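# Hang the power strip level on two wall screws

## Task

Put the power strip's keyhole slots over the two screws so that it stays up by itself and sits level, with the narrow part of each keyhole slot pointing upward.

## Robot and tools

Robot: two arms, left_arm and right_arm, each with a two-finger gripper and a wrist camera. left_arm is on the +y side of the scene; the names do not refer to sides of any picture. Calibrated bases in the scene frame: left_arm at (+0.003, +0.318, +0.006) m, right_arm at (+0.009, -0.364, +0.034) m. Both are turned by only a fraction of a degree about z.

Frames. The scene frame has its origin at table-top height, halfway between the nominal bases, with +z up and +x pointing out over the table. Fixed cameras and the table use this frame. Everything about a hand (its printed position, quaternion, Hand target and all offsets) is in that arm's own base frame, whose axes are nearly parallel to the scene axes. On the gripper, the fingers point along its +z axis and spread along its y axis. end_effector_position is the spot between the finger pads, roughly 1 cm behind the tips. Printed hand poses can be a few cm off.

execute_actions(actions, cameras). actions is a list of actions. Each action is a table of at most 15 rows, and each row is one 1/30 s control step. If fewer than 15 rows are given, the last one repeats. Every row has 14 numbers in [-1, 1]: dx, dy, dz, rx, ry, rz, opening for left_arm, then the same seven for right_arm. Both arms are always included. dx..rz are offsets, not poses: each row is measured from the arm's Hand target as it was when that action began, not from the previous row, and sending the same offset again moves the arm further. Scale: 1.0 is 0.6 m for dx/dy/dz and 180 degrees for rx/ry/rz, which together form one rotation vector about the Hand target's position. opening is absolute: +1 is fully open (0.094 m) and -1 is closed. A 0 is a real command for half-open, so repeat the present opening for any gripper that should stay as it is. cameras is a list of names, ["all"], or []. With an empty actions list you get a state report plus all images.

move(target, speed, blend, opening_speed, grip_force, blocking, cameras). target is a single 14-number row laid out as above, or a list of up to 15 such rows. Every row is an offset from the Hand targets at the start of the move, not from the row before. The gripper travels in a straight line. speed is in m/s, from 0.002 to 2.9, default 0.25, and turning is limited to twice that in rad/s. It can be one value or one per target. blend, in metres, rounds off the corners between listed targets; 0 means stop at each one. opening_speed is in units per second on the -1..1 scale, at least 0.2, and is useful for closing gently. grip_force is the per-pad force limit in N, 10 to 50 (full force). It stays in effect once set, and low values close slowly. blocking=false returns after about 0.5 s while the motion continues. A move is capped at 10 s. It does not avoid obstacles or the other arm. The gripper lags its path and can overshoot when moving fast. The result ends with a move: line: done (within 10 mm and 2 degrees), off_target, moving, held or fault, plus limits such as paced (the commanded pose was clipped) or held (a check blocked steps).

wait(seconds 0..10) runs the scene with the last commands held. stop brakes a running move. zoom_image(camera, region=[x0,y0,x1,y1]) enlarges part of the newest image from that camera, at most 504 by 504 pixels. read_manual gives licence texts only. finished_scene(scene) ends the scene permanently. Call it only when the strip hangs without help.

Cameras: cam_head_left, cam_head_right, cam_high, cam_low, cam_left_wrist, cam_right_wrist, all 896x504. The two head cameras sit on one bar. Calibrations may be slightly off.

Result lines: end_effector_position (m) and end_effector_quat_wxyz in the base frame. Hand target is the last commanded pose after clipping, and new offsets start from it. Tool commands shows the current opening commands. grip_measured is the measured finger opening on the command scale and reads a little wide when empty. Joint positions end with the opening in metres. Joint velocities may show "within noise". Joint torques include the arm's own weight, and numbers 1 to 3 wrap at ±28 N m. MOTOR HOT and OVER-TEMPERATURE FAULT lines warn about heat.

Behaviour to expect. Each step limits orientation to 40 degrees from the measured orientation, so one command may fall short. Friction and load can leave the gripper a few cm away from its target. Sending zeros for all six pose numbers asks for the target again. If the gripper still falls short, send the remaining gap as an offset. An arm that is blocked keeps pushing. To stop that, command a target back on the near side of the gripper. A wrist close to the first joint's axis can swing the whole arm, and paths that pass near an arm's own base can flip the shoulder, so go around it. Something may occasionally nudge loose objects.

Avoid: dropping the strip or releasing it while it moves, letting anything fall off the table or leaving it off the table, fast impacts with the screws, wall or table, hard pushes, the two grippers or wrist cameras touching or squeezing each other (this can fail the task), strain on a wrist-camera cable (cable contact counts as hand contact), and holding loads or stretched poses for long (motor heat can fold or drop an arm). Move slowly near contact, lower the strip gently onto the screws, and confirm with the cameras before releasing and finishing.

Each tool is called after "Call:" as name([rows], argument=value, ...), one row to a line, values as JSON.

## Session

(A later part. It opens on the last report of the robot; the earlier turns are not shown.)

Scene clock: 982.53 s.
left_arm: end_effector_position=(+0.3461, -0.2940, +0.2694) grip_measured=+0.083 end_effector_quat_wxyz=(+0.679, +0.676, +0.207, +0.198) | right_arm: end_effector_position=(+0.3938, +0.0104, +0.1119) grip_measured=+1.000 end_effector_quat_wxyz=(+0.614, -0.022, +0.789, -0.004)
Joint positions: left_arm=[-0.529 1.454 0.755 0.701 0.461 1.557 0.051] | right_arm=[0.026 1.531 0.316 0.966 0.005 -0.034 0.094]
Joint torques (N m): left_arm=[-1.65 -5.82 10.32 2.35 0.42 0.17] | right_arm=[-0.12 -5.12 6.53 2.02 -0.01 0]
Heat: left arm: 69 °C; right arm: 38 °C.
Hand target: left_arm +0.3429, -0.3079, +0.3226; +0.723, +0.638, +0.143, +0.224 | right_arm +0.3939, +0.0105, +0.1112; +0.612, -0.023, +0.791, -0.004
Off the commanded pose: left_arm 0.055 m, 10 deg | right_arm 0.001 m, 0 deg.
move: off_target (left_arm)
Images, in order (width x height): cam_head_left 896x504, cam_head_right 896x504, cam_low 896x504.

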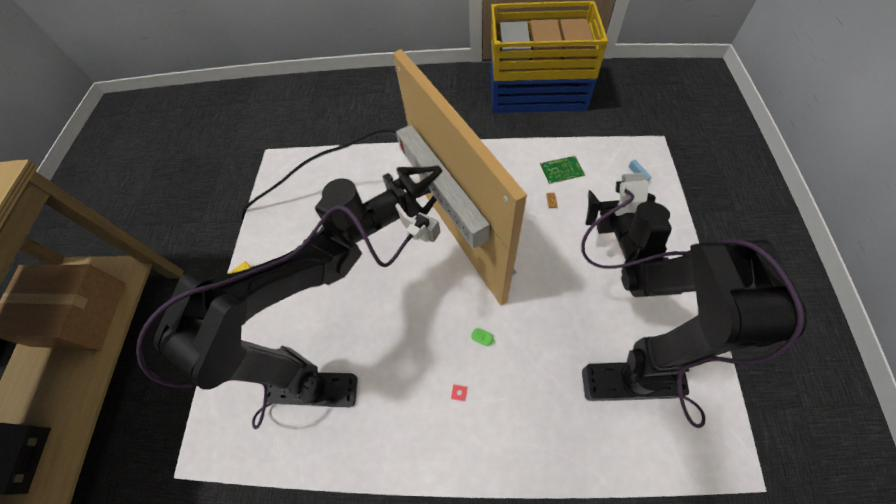

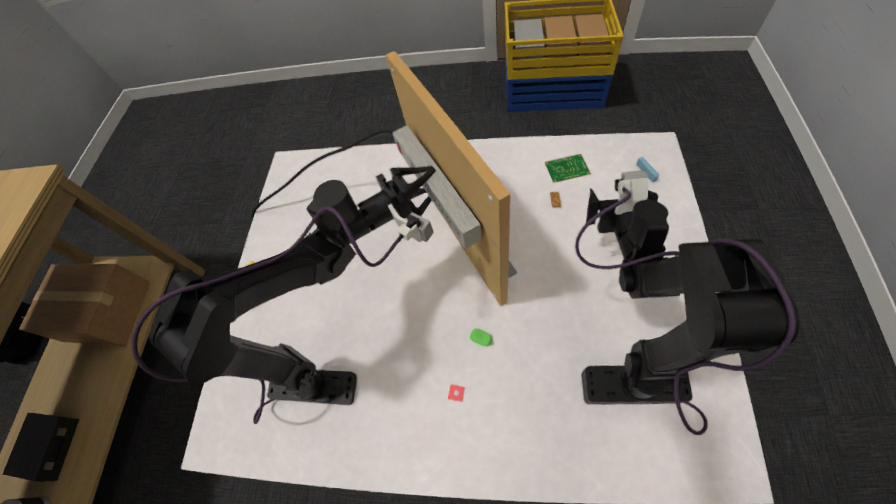

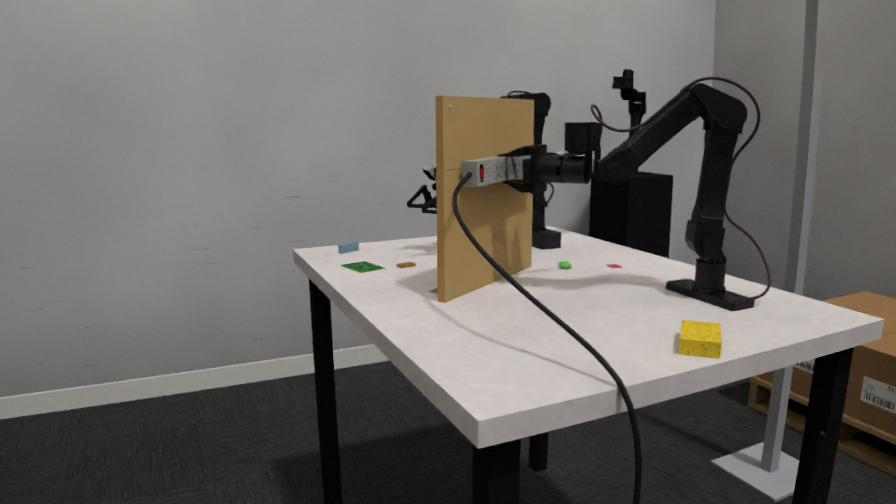

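Call:
move([
  [-0.035,0.057,-0.0052,0.005,-0.0082,0,-0.02,0,0,0,0,0,0,1],
  [0,0,-0.0052,0.005,-0.0082,0,-0.02,0,0,0,0,0,0,1],
], speed=0.065, cameras=["cam_low","cam_head_right","cam_head_left"])

Call:
zoom_image(camera="cam_head_left", region=[390, 115, 450, 165])

Call:
zoom_image(camera="cam_head_left", region=[460, 195, 530, 265])

Call:
zoom_image(camera="cam_low", region=[450, 140, 540, 200])

Scene clock: 1036.20 s.
left_arm: end_effector_position=(+0.3460, -0.2938, +0.2657) grip_measured=+0.083 end_effector_quat_wxyz=(+0.676, +0.680, +0.197, +0.206) | right_arm: end_effector_position=(+0.3938, +0.0104, +0.1119) grip_measured=+1.000 end_effector_quat_wxyz=(+0.614, -0.022, +0.789, -0.004)
Joint positions: left_arm=[-0.526 1.46 0.747 0.711 0.467 1.586 0.051] | right_arm=[0.026 1.531 0.316 0.966 0.005 -0.034 0.094]
Joint torques (N m): left_arm=[-1.66 -5.85 10.25 2.39 0.48 0.18] | right_arm=[0.02 -5.18 6.61 2.04 0 0.01]
Heat: left arm: 66 °C; right arm: 38 °C.
Hand target: left_arm +0.3428, -0.3080, +0.3194; +0.720, +0.641, +0.132, +0.233 | right_arm +0.3939, +0.0105, +0.1112; +0.612, -0.023, +0.791, -0.004
Off the commanded pose: left_arm 0.056 m, 10 deg | right_arm 0.001 m, 0 deg.
move: off_target (left_arm)
Images, in order (width x height): cam_head_left 896x504, cam_head_right 896x504, cam_low 896x504.

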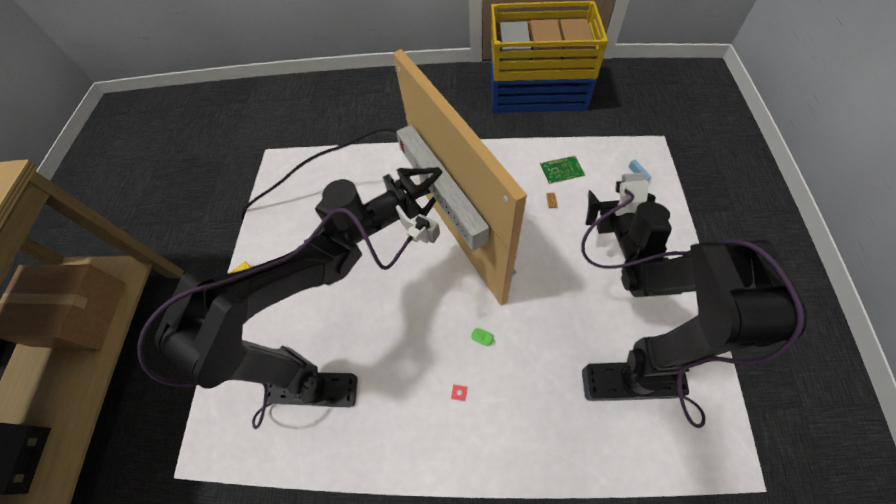

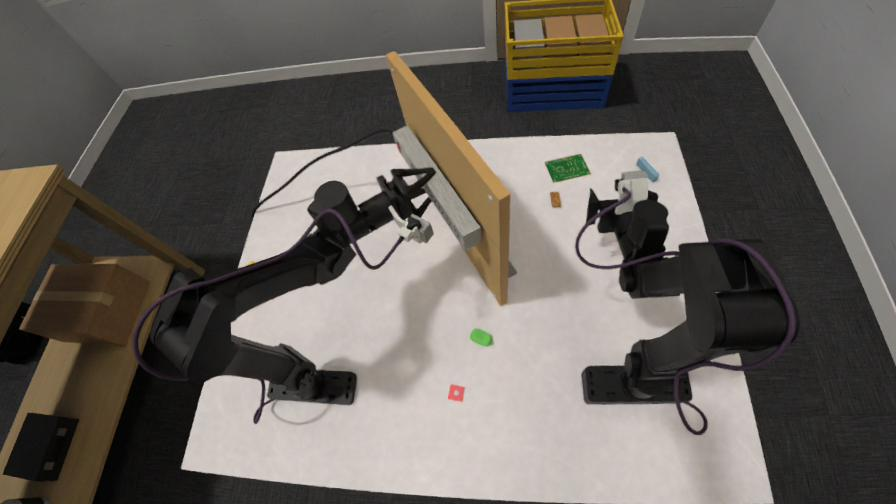

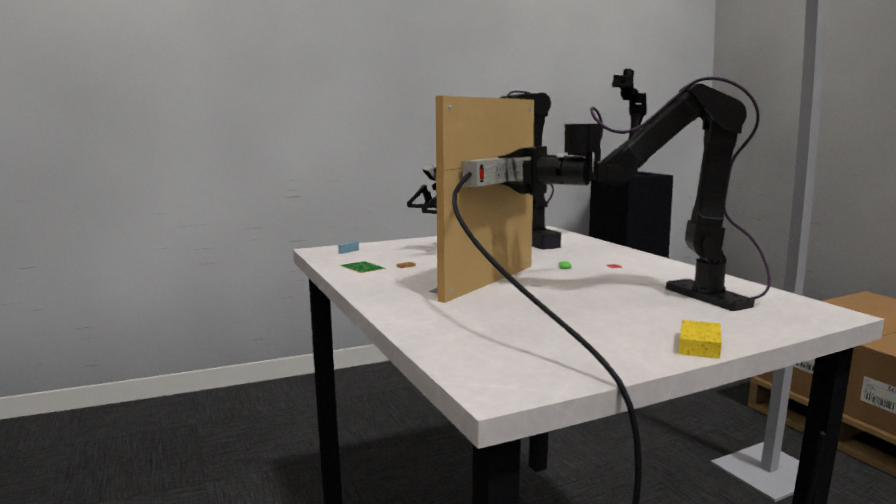

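Scaled by 8.400 from the camera's 896x504 image, which has a finer 1280x720 frame.

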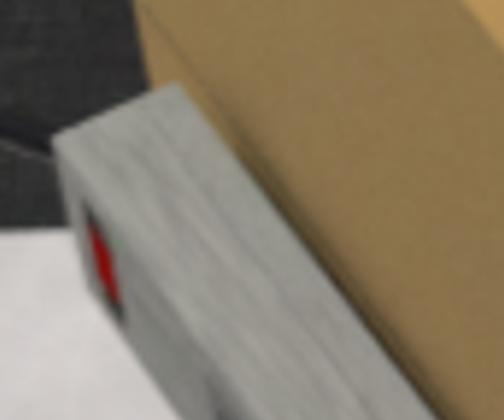

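Scaled by 7.200 from the camera's 896x504 image, which has a finer 1280x720 frame.

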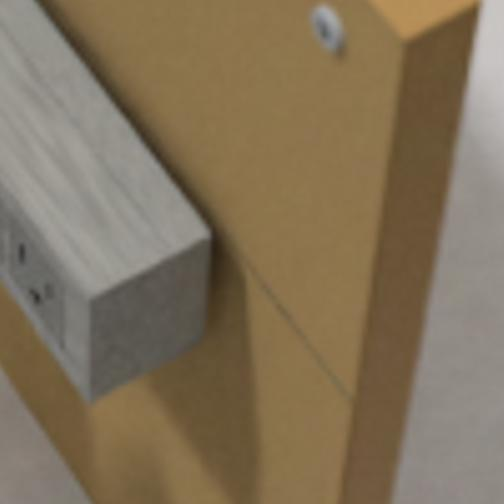

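Scaled by 5.600 from the camera's 896x504 image, which has a finer 1280x720 frame.

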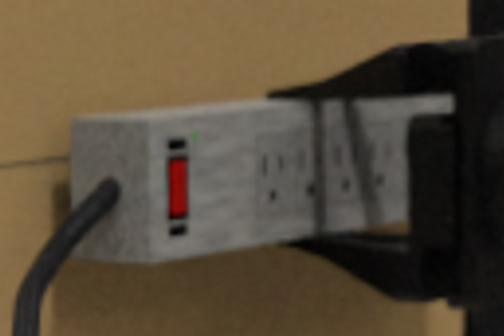

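Call:
move(target=[0.0095,-0.0175,-0.0005,0.0008,-0.0014,0,-0.02,0,0,0,0,0,0,1], speed=0.06)

Scene clock: 1048.40 s.
left_arm: end_effector_position=(+0.3477, -0.2979, +0.2645) grip_measured=+0.083 end_effector_quat_wxyz=(+0.675, +0.681, +0.195, +0.207) | right_arm: end_effector_position=(+0.3938, +0.0104, +0.1119) grip_measured=+1.000 end_effector_quat_wxyz=(+0.614, -0.022, +0.789, -0.004)
Joint positions: left_arm=[-0.535 1.476 0.758 0.715 0.459 1.59 0.051] | right_arm=[0.026 1.531 0.316 0.966 0.005 -0.034 0.094]
Joint torques (N m): left_arm=[-2.52 -4.48 11.74 2.38 0.33 0.23] | right_arm=[-0.09 -5.22 6.67 2.02 -0.04 -0.01]
Heat: left arm: 66 °C; right arm: 38 °C.
Hand target: left_arm +0.3485, -0.3185, +0.3191; +0.719, +0.641, +0.130, +0.235 | right_arm +0.3939, +0.0105, +0.1112; +0.612, -0.023, +0.791, -0.004
Off the commanded pose: left_arm 0.058 m, 11 deg | right_arm 0.001 m, 0 deg.
move: off_target (left_arm)

Call:
execute_actions(actions=[], cameras=["cam_low","cam_head_left","cam_head_right"])

Call:
zoom_image(camera="cam_low", region=[452, 145, 502, 195])

Call:
zoom_image(camera="cam_low", region=[490, 140, 540, 190])

Scene clock: 1054.70 s.
left_arm: end_effector_position=(+0.3477, -0.2979, +0.2645) grip_measured=+0.083 end_effector_quat_wxyz=(+0.675, +0.681, +0.195, +0.207) | right_arm: end_effector_position=(+0.3938, +0.0104, +0.1119) grip_measured=+1.000 end_effector_quat_wxyz=(+0.614, -0.022, +0.789, -0.004)
Joint positions: left_arm=[-0.535 1.476 0.758 0.715 0.459 1.59 0.051] | right_arm=[0.026 1.531 0.316 0.966 0.005 -0.034 0.094]
Joint velocities: within noise
Joint torques (N m): left_arm=[-2.61 -4.55 11.7 2.37 0.32 0.21] | right_arm=[-0.01 -5.3 6.58 2.03 0 -0.02]
Heat: left arm: 68 °C; right arm: 38 °C.
Hand target: left_arm +0.3485, -0.3185, +0.3191; +0.719, +0.641, +0.130, +0.235 | right_arm +0.3939, +0.0105, +0.1112; +0.612, -0.023, +0.791, -0.004
Tool commands: left_gripper/opening=-0.02 right_gripper/opening=+1.0
Off the commanded pose: left_arm 0.058 m, 11 deg | right_arm 0.001 m, 0 deg.
Images, in order (width x height): cam_head_left 896x504, cam_head_right 896x504, cam_low 896x504.

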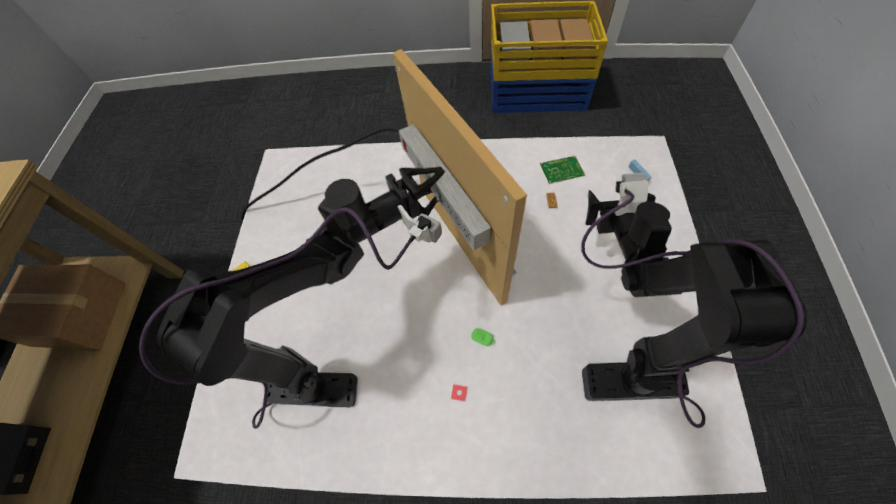

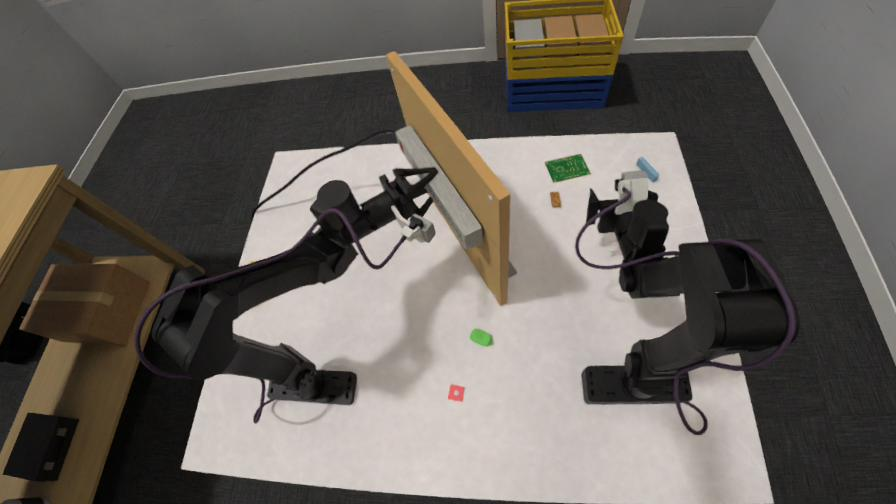

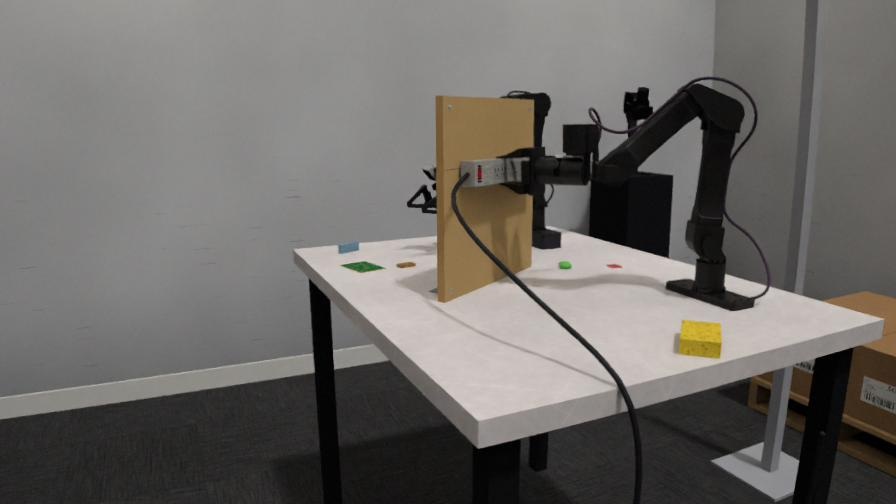

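Scaled by 10.080 from the camera's 896x504 image, which has a finer 1280x720 frame.

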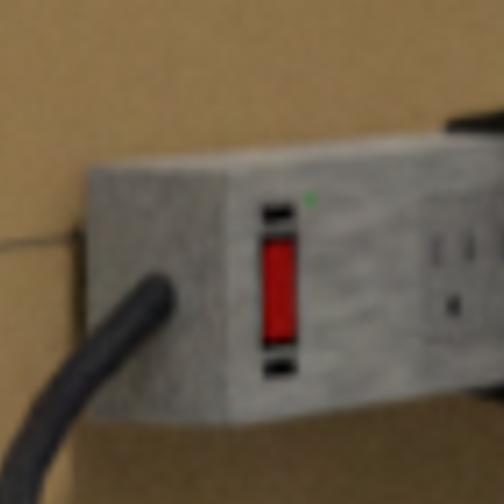

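Scaled by 10.080 from the camera's 896x504 image, which has a finer 1280x720 frame.

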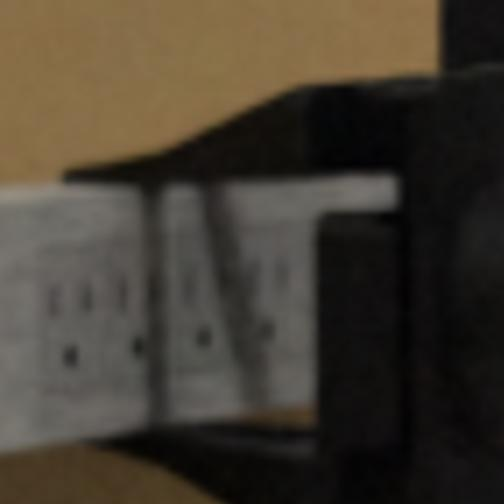

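Call:
move([
  [-0.0446,0.0745,-0.0033,0.0017,-0.0027,0,-0.02,0,0,0,0,0,0,1],
  [-0.0095,0.0175,-0.0033,0.0017,-0.0027,0,-0.02,0,0,0,0,0,0,1],
  [0.0,0.0,-0.0037,0.0017,-0.0027,0,-0.02,0,0,0,0,0,0,1],
], speed=0.065)

Scene clock: 1078.13 s.
left_arm: end_effector_position=(+0.3483, -0.2975, +0.2632) grip_measured=+0.083 end_effector_quat_wxyz=(+0.674, +0.681, +0.191, +0.211) | right_arm: end_effector_position=(+0.3938, +0.0104, +0.1119) grip_measured=+1.000 end_effector_quat_wxyz=(+0.614, -0.022, +0.789, -0.004)
Joint positions: left_arm=[-0.533 1.481 0.755 0.725 0.462 1.601 0.051] | right_arm=[0.026 1.531 0.316 0.966 0.005 -0.034 0.094]
Joint torques (N m): left_arm=[-2.74 -4.6 11.59 2.36 0.32 0.21] | right_arm=[-0.03 -5.19 6.65 1.99 0 0]
Heat: left arm: 69 °C; right arm: 38 °C.
Hand target: left_arm +0.3485, -0.3185, +0.3169; +0.718, +0.642, +0.127, +0.238 | right_arm +0.3939, +0.0105, +0.1112; +0.612, -0.023, +0.791, -0.004
Off the commanded pose: left_arm 0.058 m, 10 deg | right_arm 0.001 m, 0 deg.
move: off_target (left_arm)

Call:
execute_actions(actions=[], cameras=["cam_low","cam_head_left","cam_head_right","cam_left_wrist"])

Call:
zoom_image(camera="cam_head_left", region=[390, 100, 450, 160])

Call:
zoom_image(camera="cam_head_left", region=[460, 200, 520, 260])

Call:
zoom_image(camera="cam_head_right", region=[380, 100, 440, 160])

Call:
zoom_image(camera="cam_head_right", region=[450, 200, 510, 260])

Call:
zoom_image(camera="cam_low", region=[430, 85, 550, 205])

Scene clock: 1117.17 s.
left_arm: end_effector_position=(+0.3483, -0.2975, +0.2632) grip_measured=+0.083 end_effector_quat_wxyz=(+0.674, +0.681, +0.191, +0.211) | right_arm: end_effector_position=(+0.3938, +0.0104, +0.1119) grip_measured=+1.000 end_effector_quat_wxyz=(+0.614, -0.022, +0.789, -0.004)
Joint positions: left_arm=[-0.533 1.481 0.755 0.725 0.462 1.601 0.051] | right_arm=[0.026 1.531 0.316 0.966 0.005 -0.034 0.094]
Joint velocities: within noise
Joint torques (N m): left_arm=[-2.78 -4.68 11.47 2.36 0.31 0.19] | right_arm=[0.06 -5.2 6.53 2.05 0 -0.01]
Heat: left arm: 66 °C; right arm: 38 °C.
Hand target: left_arm +0.3485, -0.3185, +0.3169; +0.718, +0.642, +0.127, +0.238 | right_arm +0.3939, +0.0105, +0.1112; +0.612, -0.023, +0.791, -0.004
Tool commands: left_gripper/opening=-0.02 right_gripper/opening=+1.0
Off the commanded pose: left_arm 0.058 m, 10 deg | right_arm 0.001 m, 0 deg.
camera_calibration:
cam_left_wrist: T_world_to_cam=[[0.00764873, 0.0111068, -0.999909, 0.263001], [0.532591, 0.846265, 0.0134742, 0.0987897], [0.846338, -0.532646, 0.000557478, -0.360958], [0, 0, 0, 1]] pos_world=[0.250866, -0.278786, 0.261847]
Images, in order (width x height): cam_head_left 896x504, cam_head_right 896x504, cam_low 896x504, cam_left_wrist 896x504.

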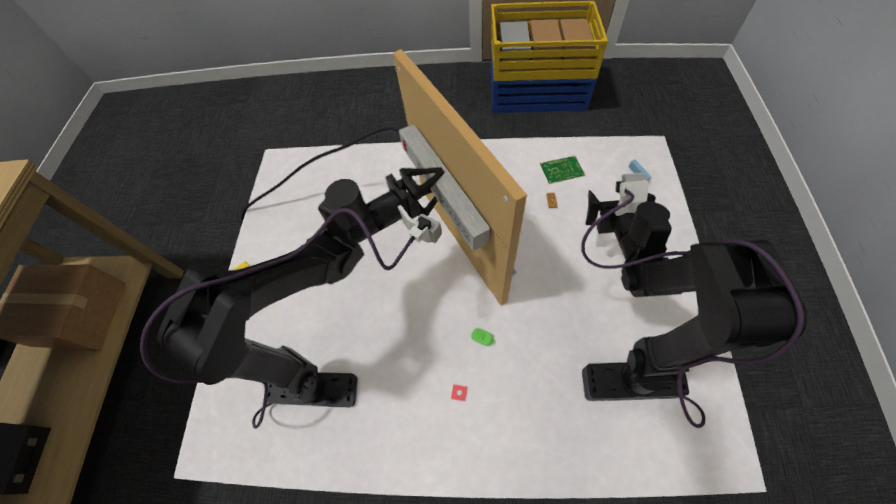

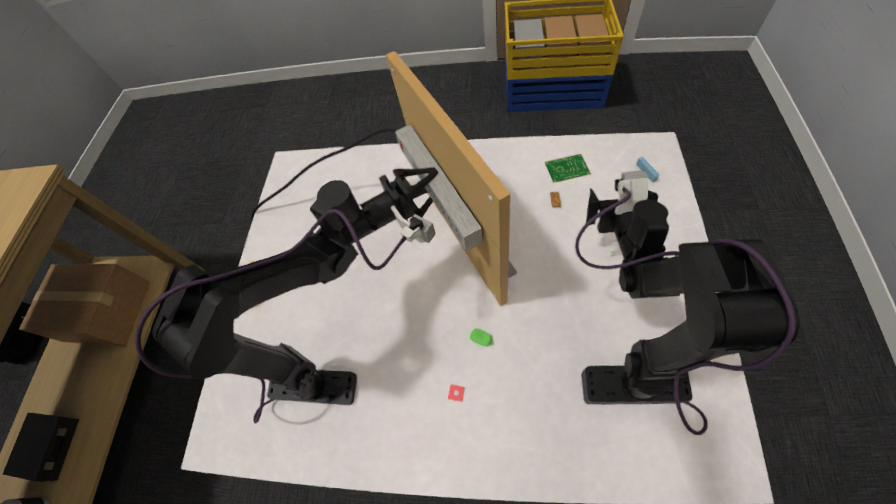

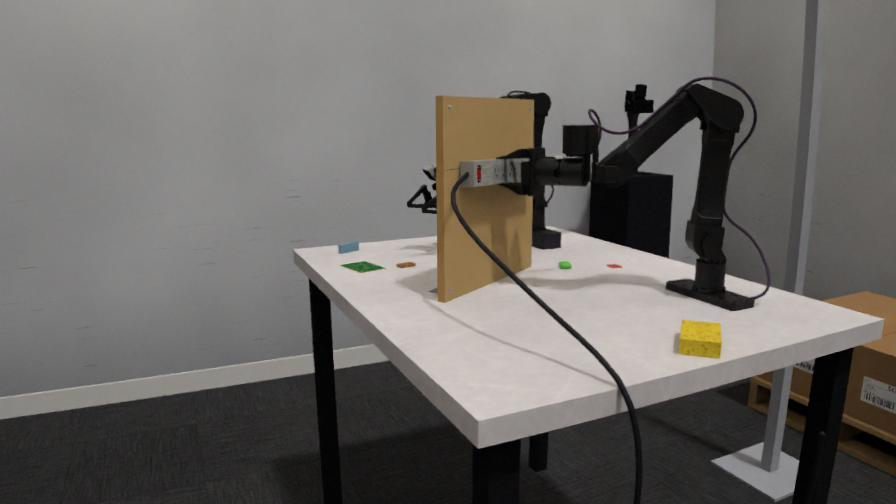

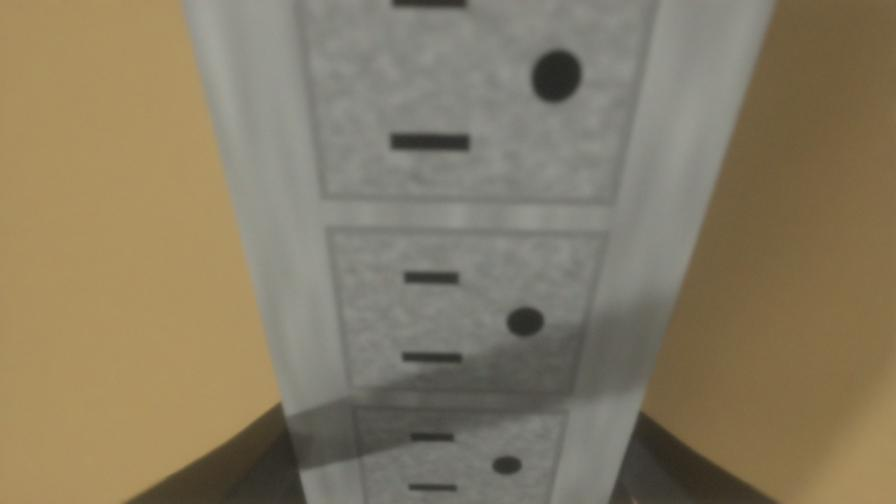

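Scaled by 8.400 from the camera's 896x504 image, which has a finer 1280x720 frame.

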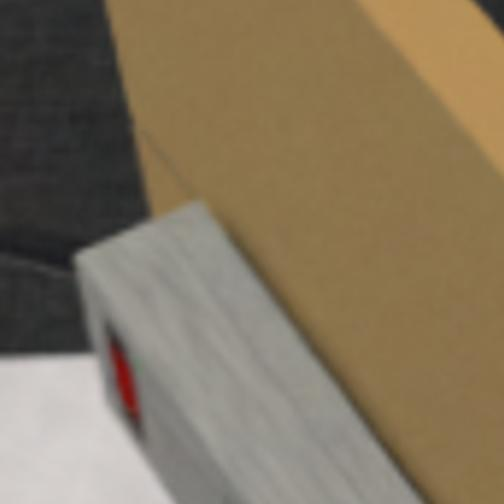

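Scaled by 8.400 from the camera's 896x504 image, which has a finer 1280x720 frame.

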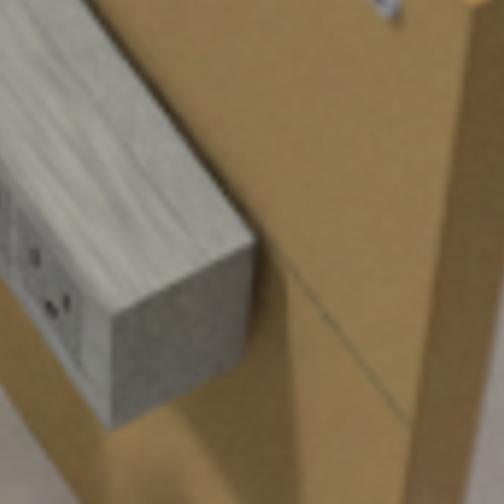

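Scaled by 8.400 from the camera's 896x504 image, which has a finer 1280x720 frame.

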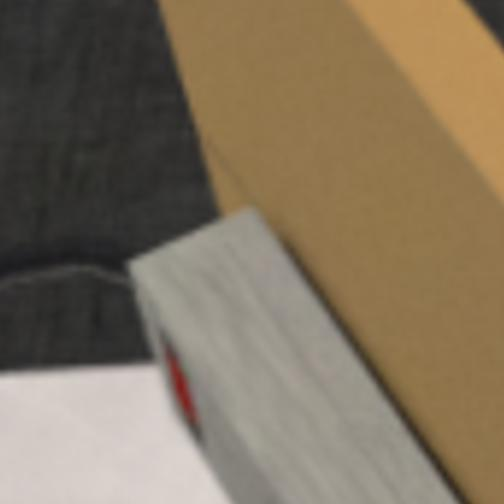

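Scaled by 8.400 from the camera's 896x504 image, which has a finer 1280x720 frame.

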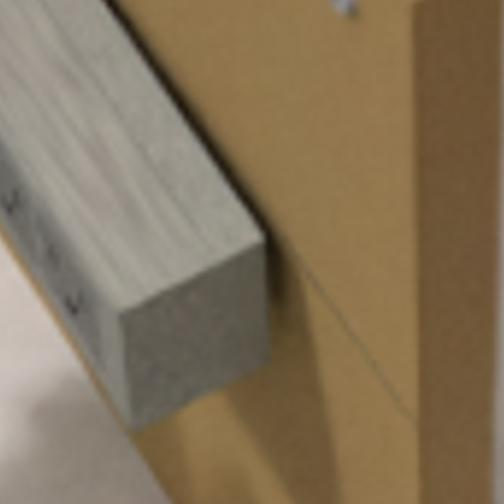

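Scaled by 4.200 from the camera's 896x504 image, which has a finer 1280x720 frame.

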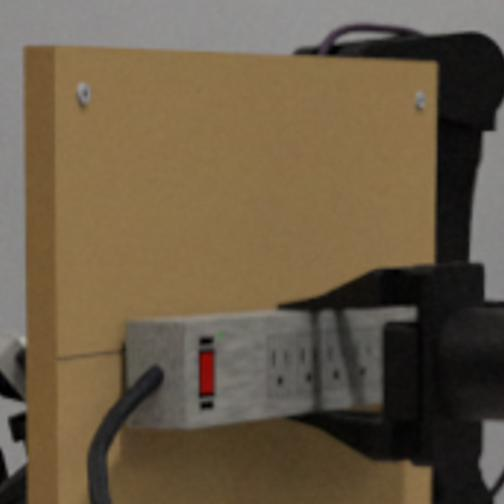

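Call:
move([
  [-0.0446,0.0745,0.0031,0.0015,-0.0025,0,-0.02,0,0,0,0,0,0,1],
  [-0.0095,0.0175,0.0031,0.0015,-0.0025,0,-0.02,0,0,0,0,0,0,1],
  [0.0,0.0,0.0027,0.0015,-0.0025,0,-0.02,0,0,0,0,0,0,1],
], speed=0.065, cameras=["cam_low"])

Call:
zoom_image(camera="cam_low", region=[452, 145, 502, 195])

Call:
zoom_image(camera="cam_low", region=[490, 140, 540, 190])

Scene clock: 1172.37 s.
left_arm: end_effector_position=(+0.3490, -0.2979, +0.2645) grip_measured=+0.083 end_effector_quat_wxyz=(+0.674, +0.682, +0.188, +0.213) | right_arm: end_effector_position=(+0.3938, +0.0104, +0.1119) grip_measured=+1.000 end_effector_quat_wxyz=(+0.614, -0.022, +0.789, -0.004)
Joint positions: left_arm=[-0.532 1.482 0.761 0.718 0.465 1.61 0.051] | right_arm=[0.026 1.531 0.316 0.966 0.005 -0.034 0.094]
Joint torques (N m): left_arm=[-2.77 -4.79 11.45 2.36 0.32 0.21] | right_arm=[0.01 -5.14 6.61 2.02 -0.01 0]
Heat: left arm: 66 °C; right arm: 38 °C.
Hand target: left_arm +0.3485, -0.3185, +0.3185; +0.717, +0.643, +0.123, +0.240 | right_arm +0.3939, +0.0105, +0.1112; +0.612, -0.023, +0.791, -0.004
Off the commanded pose: left_arm 0.058 m, 11 deg | right_arm 0.001 m, 0 deg.
move: off_target (left_arm)
Images, in order (width x height): cam_low 896x504.

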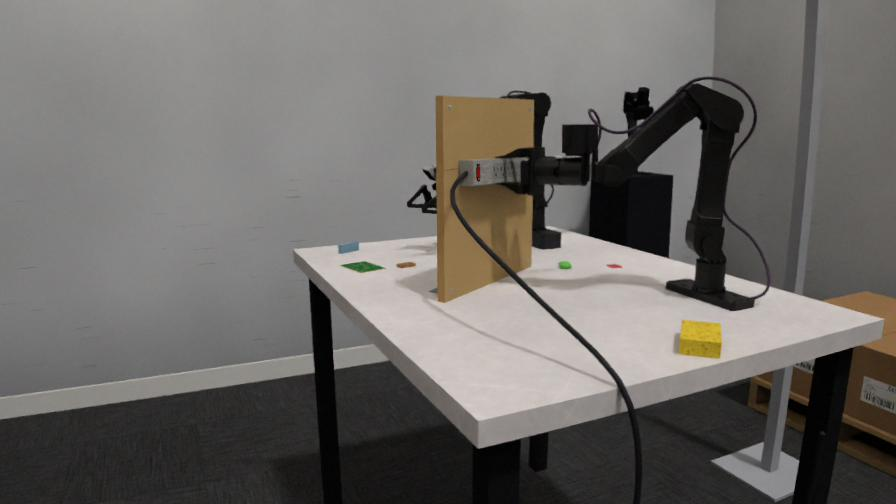

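Scaled by 10.080 from the camera's 896x504 image, which has a finer 1280x720 frame.

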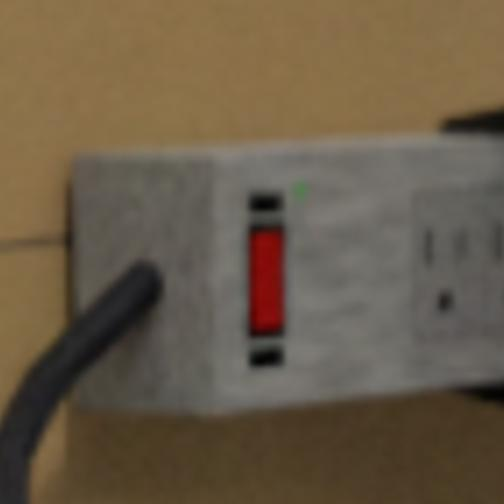

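Scaled by 10.080 from the camera's 896x504 image, which has a finer 1280x720 frame.

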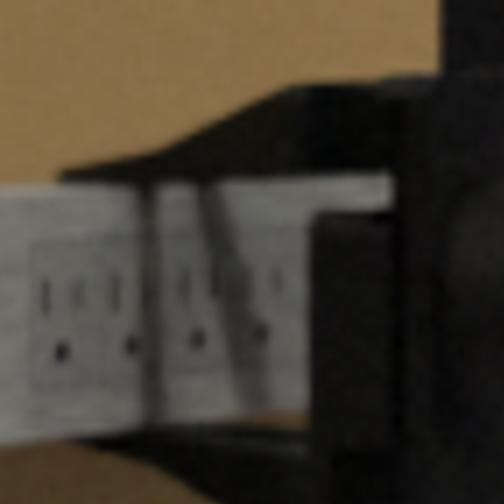

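Call:
move([
  [-0.0464,0.0734,0.0013,0.0003,-0.0005,0,-0.02,0,0,0,0,0,0,1],
  [-0.0113,0.0164,0.0013,0.0003,-0.0005,0,-0.02,0,0,0,0,0,0,1],
  [-0.0018,-0.0011,0.0009,0.0003,-0.0005,0,-0.02,0,0,0,0,0,0,1],
], speed=0.065)

Scene clock: 1181.50 s.
left_arm: end_effector_position=(+0.3469, -0.2979, +0.2654) grip_measured=+0.083 end_effector_quat_wxyz=(+0.673, +0.683, +0.186, +0.214) | right_arm: end_effector_position=(+0.3938, +0.0104, +0.1119) grip_measured=+1.000 end_effector_quat_wxyz=(+0.614, -0.022, +0.789, -0.004)
Joint positions: left_arm=[-0.536 1.473 0.757 0.714 0.46 1.613 0.051] | right_arm=[0.026 1.531 0.316 0.966 0.005 -0.034 0.094]
Joint torques (N m): left_arm=[-2.7 -4.37 11.73 2.39 0.32 0.19] | right_arm=[0.05 -5.23 6.53 2.01 0.01 0]
Heat: left arm: 68 °C; right arm: 38 °C.
Hand target: left_arm +0.3475, -0.3191, +0.3192; +0.717, +0.643, +0.122, +0.241 | right_arm +0.3939, +0.0105, +0.1112; +0.612, -0.023, +0.791, -0.004
Off the commanded pose: left_arm 0.058 m, 10 deg | right_arm 0.001 m, 0 deg.
move: off_target (left_arm)

Call:
move([
  [-0.0415,0.0764,-0.0004,-0.0002,0.0003,0,-0.02,0,0,0,0,0,0,1],
  [-0.0064,0.0194,-0.0004,-0.0002,0.0003,0,-0.02,0,0,0,0,0,0,1],
  [0.0031,0.0019,-0.0008,-0.0002,0.0003,0,-0.02,0,0,0,0,0,0,1],
], speed=0.065)

Scene clock: 1188.27 s.
left_arm: end_effector_position=(+0.3488, -0.2976, +0.2654) grip_measured=+0.083 end_effector_quat_wxyz=(+0.674, +0.682, +0.186, +0.213) | right_arm: end_effector_position=(+0.3938, +0.0104, +0.1119) grip_measured=+1.000 end_effector_quat_wxyz=(+0.614, -0.022, +0.789, -0.004)
Joint positions: left_arm=[-0.53 1.48 0.761 0.718 0.468 1.61 0.051] | right_arm=[0.026 1.531 0.316 0.966 0.005 -0.034 0.094]
Joint torques (N m): left_arm=[-2.66 -4.55 11.6 2.35 0.31 0.21] | right_arm=[-0.1 -5.33 6.58 2.03 -0.01 0.02]
Heat: left arm: 69 °C; right arm: 38 °C.
Hand target: left_arm +0.3493, -0.3180, +0.3187; +0.717, +0.643, +0.123, +0.241 | right_arm +0.3939, +0.0105, +0.1112; +0.612, -0.023, +0.791, -0.004
Off the commanded pose: left_arm 0.057 m, 10 deg | right_arm 0.001 m, 0 deg.
move: off_target (left_arm)

Call:
move([
  [-0.0429,0.0755,-0.0007,0,0,0,-0.02,0,0,0,0,0,0,1],
  [-0.0078,0.0185,-0.0007,0,0,0,-0.02,0,0,0,0,0,0,1],
  [0.0017,0.001,-0.0011,0,0,0,-0.02,0,0,0,0,0,0,1],
], speed=0.065, cameras=["cam_low","cam_head_left","cam_head_right"])

Call:
zoom_image(camera="cam_low", region=[452, 145, 502, 195])

Call:
zoom_image(camera="cam_head_left", region=[390, 100, 450, 160])

Call:
zoom_image(camera="cam_head_left", region=[460, 200, 520, 260])

Call:
zoom_image(camera="cam_head_right", region=[380, 100, 440, 160])

Call:
zoom_image(camera="cam_head_right", region=[450, 200, 510, 260])

Scene clock: 1198.50 s.
left_arm: end_effector_position=(+0.3503, -0.2980, +0.2649) grip_measured=+0.083 end_effector_quat_wxyz=(+0.675, +0.682, +0.185, +0.212) | right_arm: end_effector_position=(+0.3938, +0.0104, +0.1119) grip_measured=+1.000 end_effector_quat_wxyz=(+0.614, -0.022, +0.789, -0.004)
Joint positions: left_arm=[-0.527 1.489 0.766 0.724 0.474 1.611 0.051] | right_arm=[0.026 1.531 0.316 0.966 0.005 -0.034 0.094]
Joint torques (N m): left_arm=[-2.56 -4.94 11.29 2.37 0.27 0.19] | right_arm=[0.13 -5.22 6.65 2.05 -0.02 0.02]
Heat: left arm: 70 °C; right arm: 38 °C.
Hand target: left_arm +0.3503, -0.3174, +0.3180; +0.717, +0.643, +0.123, +0.241 | right_arm +0.3939, +0.0105, +0.1112; +0.612, -0.023, +0.791, -0.004
Off the commanded pose: left_arm 0.057 m, 10 deg | right_arm 0.001 m, 0 deg.
move: off_target (left_arm)
Images, in order (width x height): cam_head_left 896x504, cam_head_right 896x504, cam_low 896x504.

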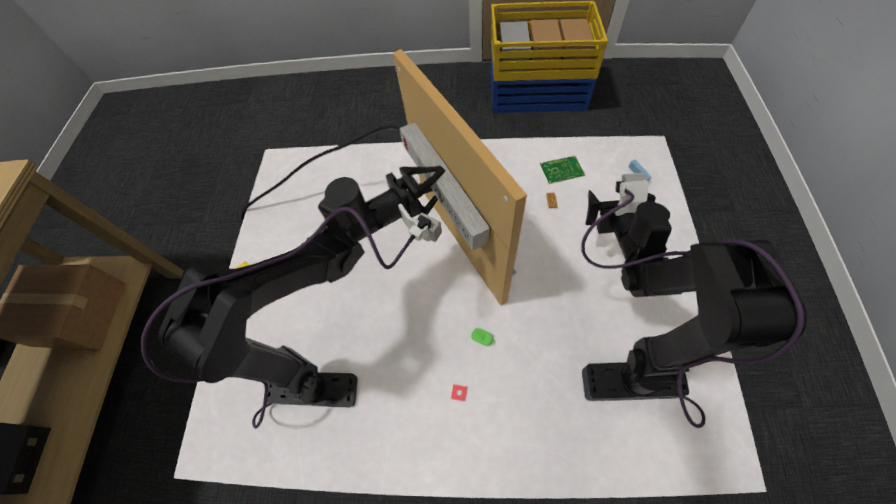

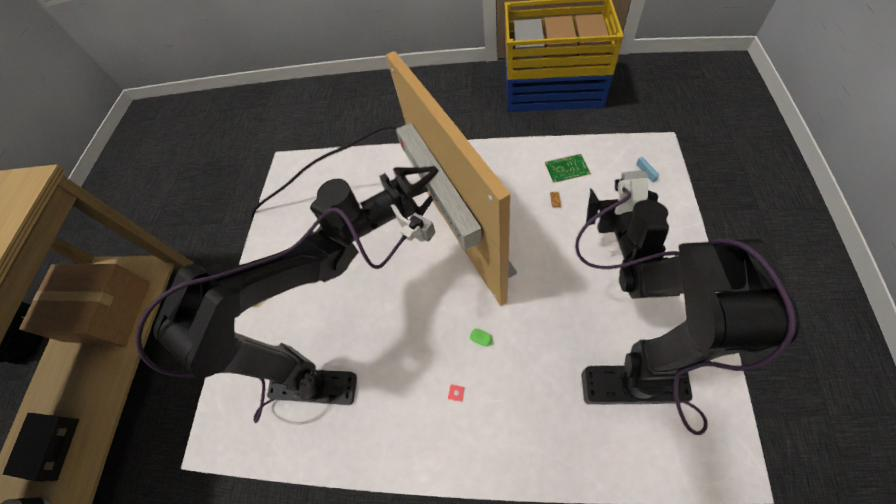

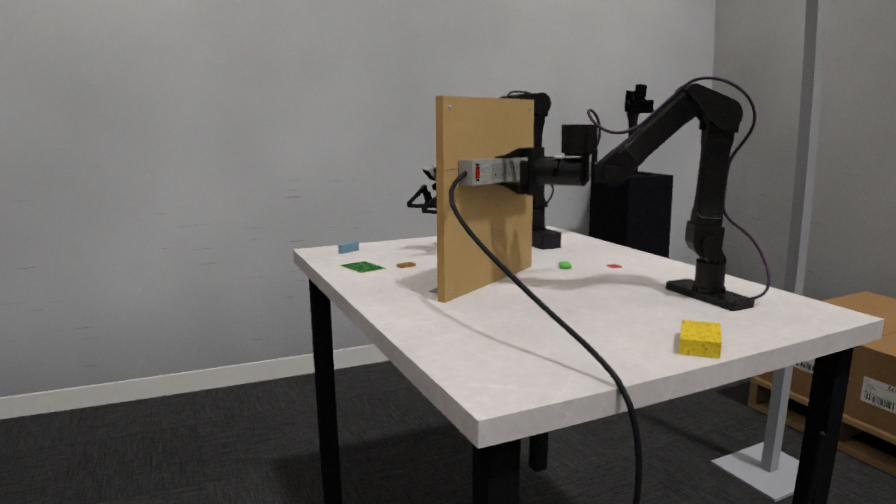

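Scaled by 10.080 from the camera's 896x504 image, which has a finer 1280x720 frame.

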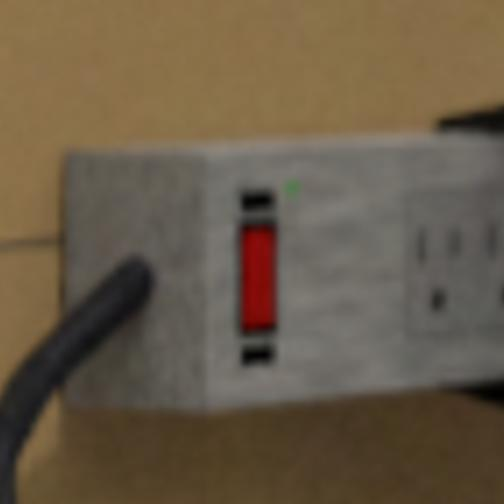

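Scaled by 8.400 from the camera's 896x504 image, which has a finer 1280x720 frame.

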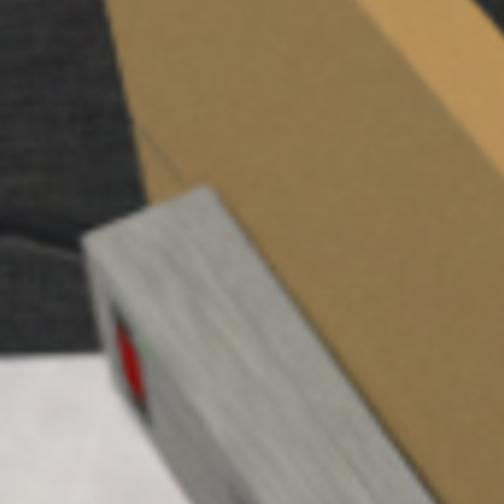

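Scaled by 8.400 from the camera's 896x504 image, which has a finer 1280x720 frame.

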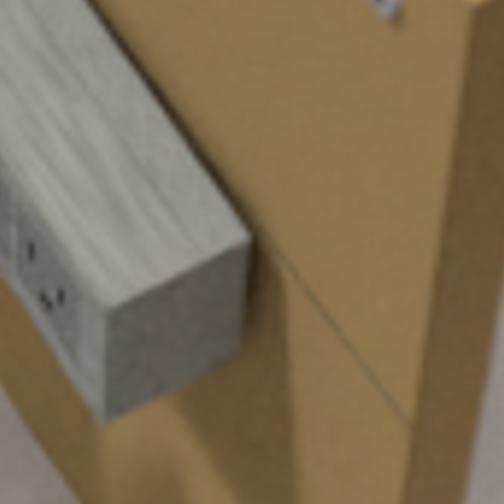

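Scaled by 8.400 from the camera's 896x504 image, which has a finer 1280x720 frame.

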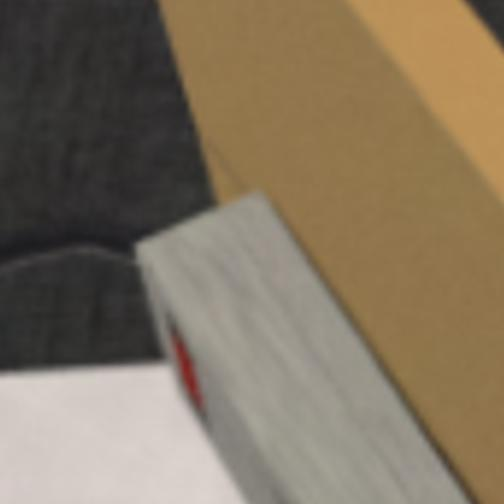

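Scaled by 8.400 from the camera's 896x504 image, which has a finer 1280x720 frame.

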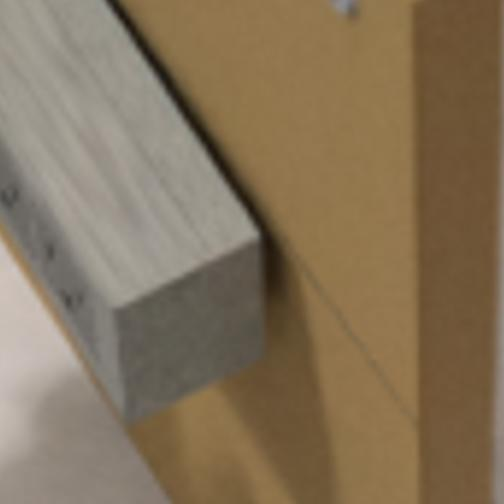

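Call:
move(target=[0.003,-0.005,0,0,0,0.012,-0.02,0,0,0,0,0,0,1], speed=0.06)

Scene clock: 1215.57 s.
left_arm: end_effector_position=(+0.3514, -0.2982, +0.2649) grip_measured=+0.083 end_effector_quat_wxyz=(+0.673, +0.681, +0.189, +0.217) | right_arm: end_effector_position=(+0.3938, +0.0104, +0.1119) grip_measured=+1.000 end_effector_quat_wxyz=(+0.614, -0.022, +0.789, -0.004)
Joint positions: left_arm=[-0.533 1.489 0.766 0.724 0.456 1.611 0.051] | right_arm=[0.026 1.531 0.316 0.966 0.005 -0.034 0.094]
Joint torques (N m): left_arm=[-4.46 -5.15 11.26 2.33 -0.23 0.25] | right_arm=[0.02 -5.11 6.71 2 -0.02 0.01]
Heat: left arm: 68 °C; right arm: 38 °C.
Hand target: left_arm +0.3522, -0.3203, +0.3180; +0.712, +0.640, +0.135, +0.254 | right_arm +0.3939, +0.0105, +0.1112; +0.612, -0.023, +0.791, -0.004
Off the commanded pose: left_arm 0.058 m, 10 deg | right_arm 0.001 m, 0 deg.
move: off_target (left_arm)


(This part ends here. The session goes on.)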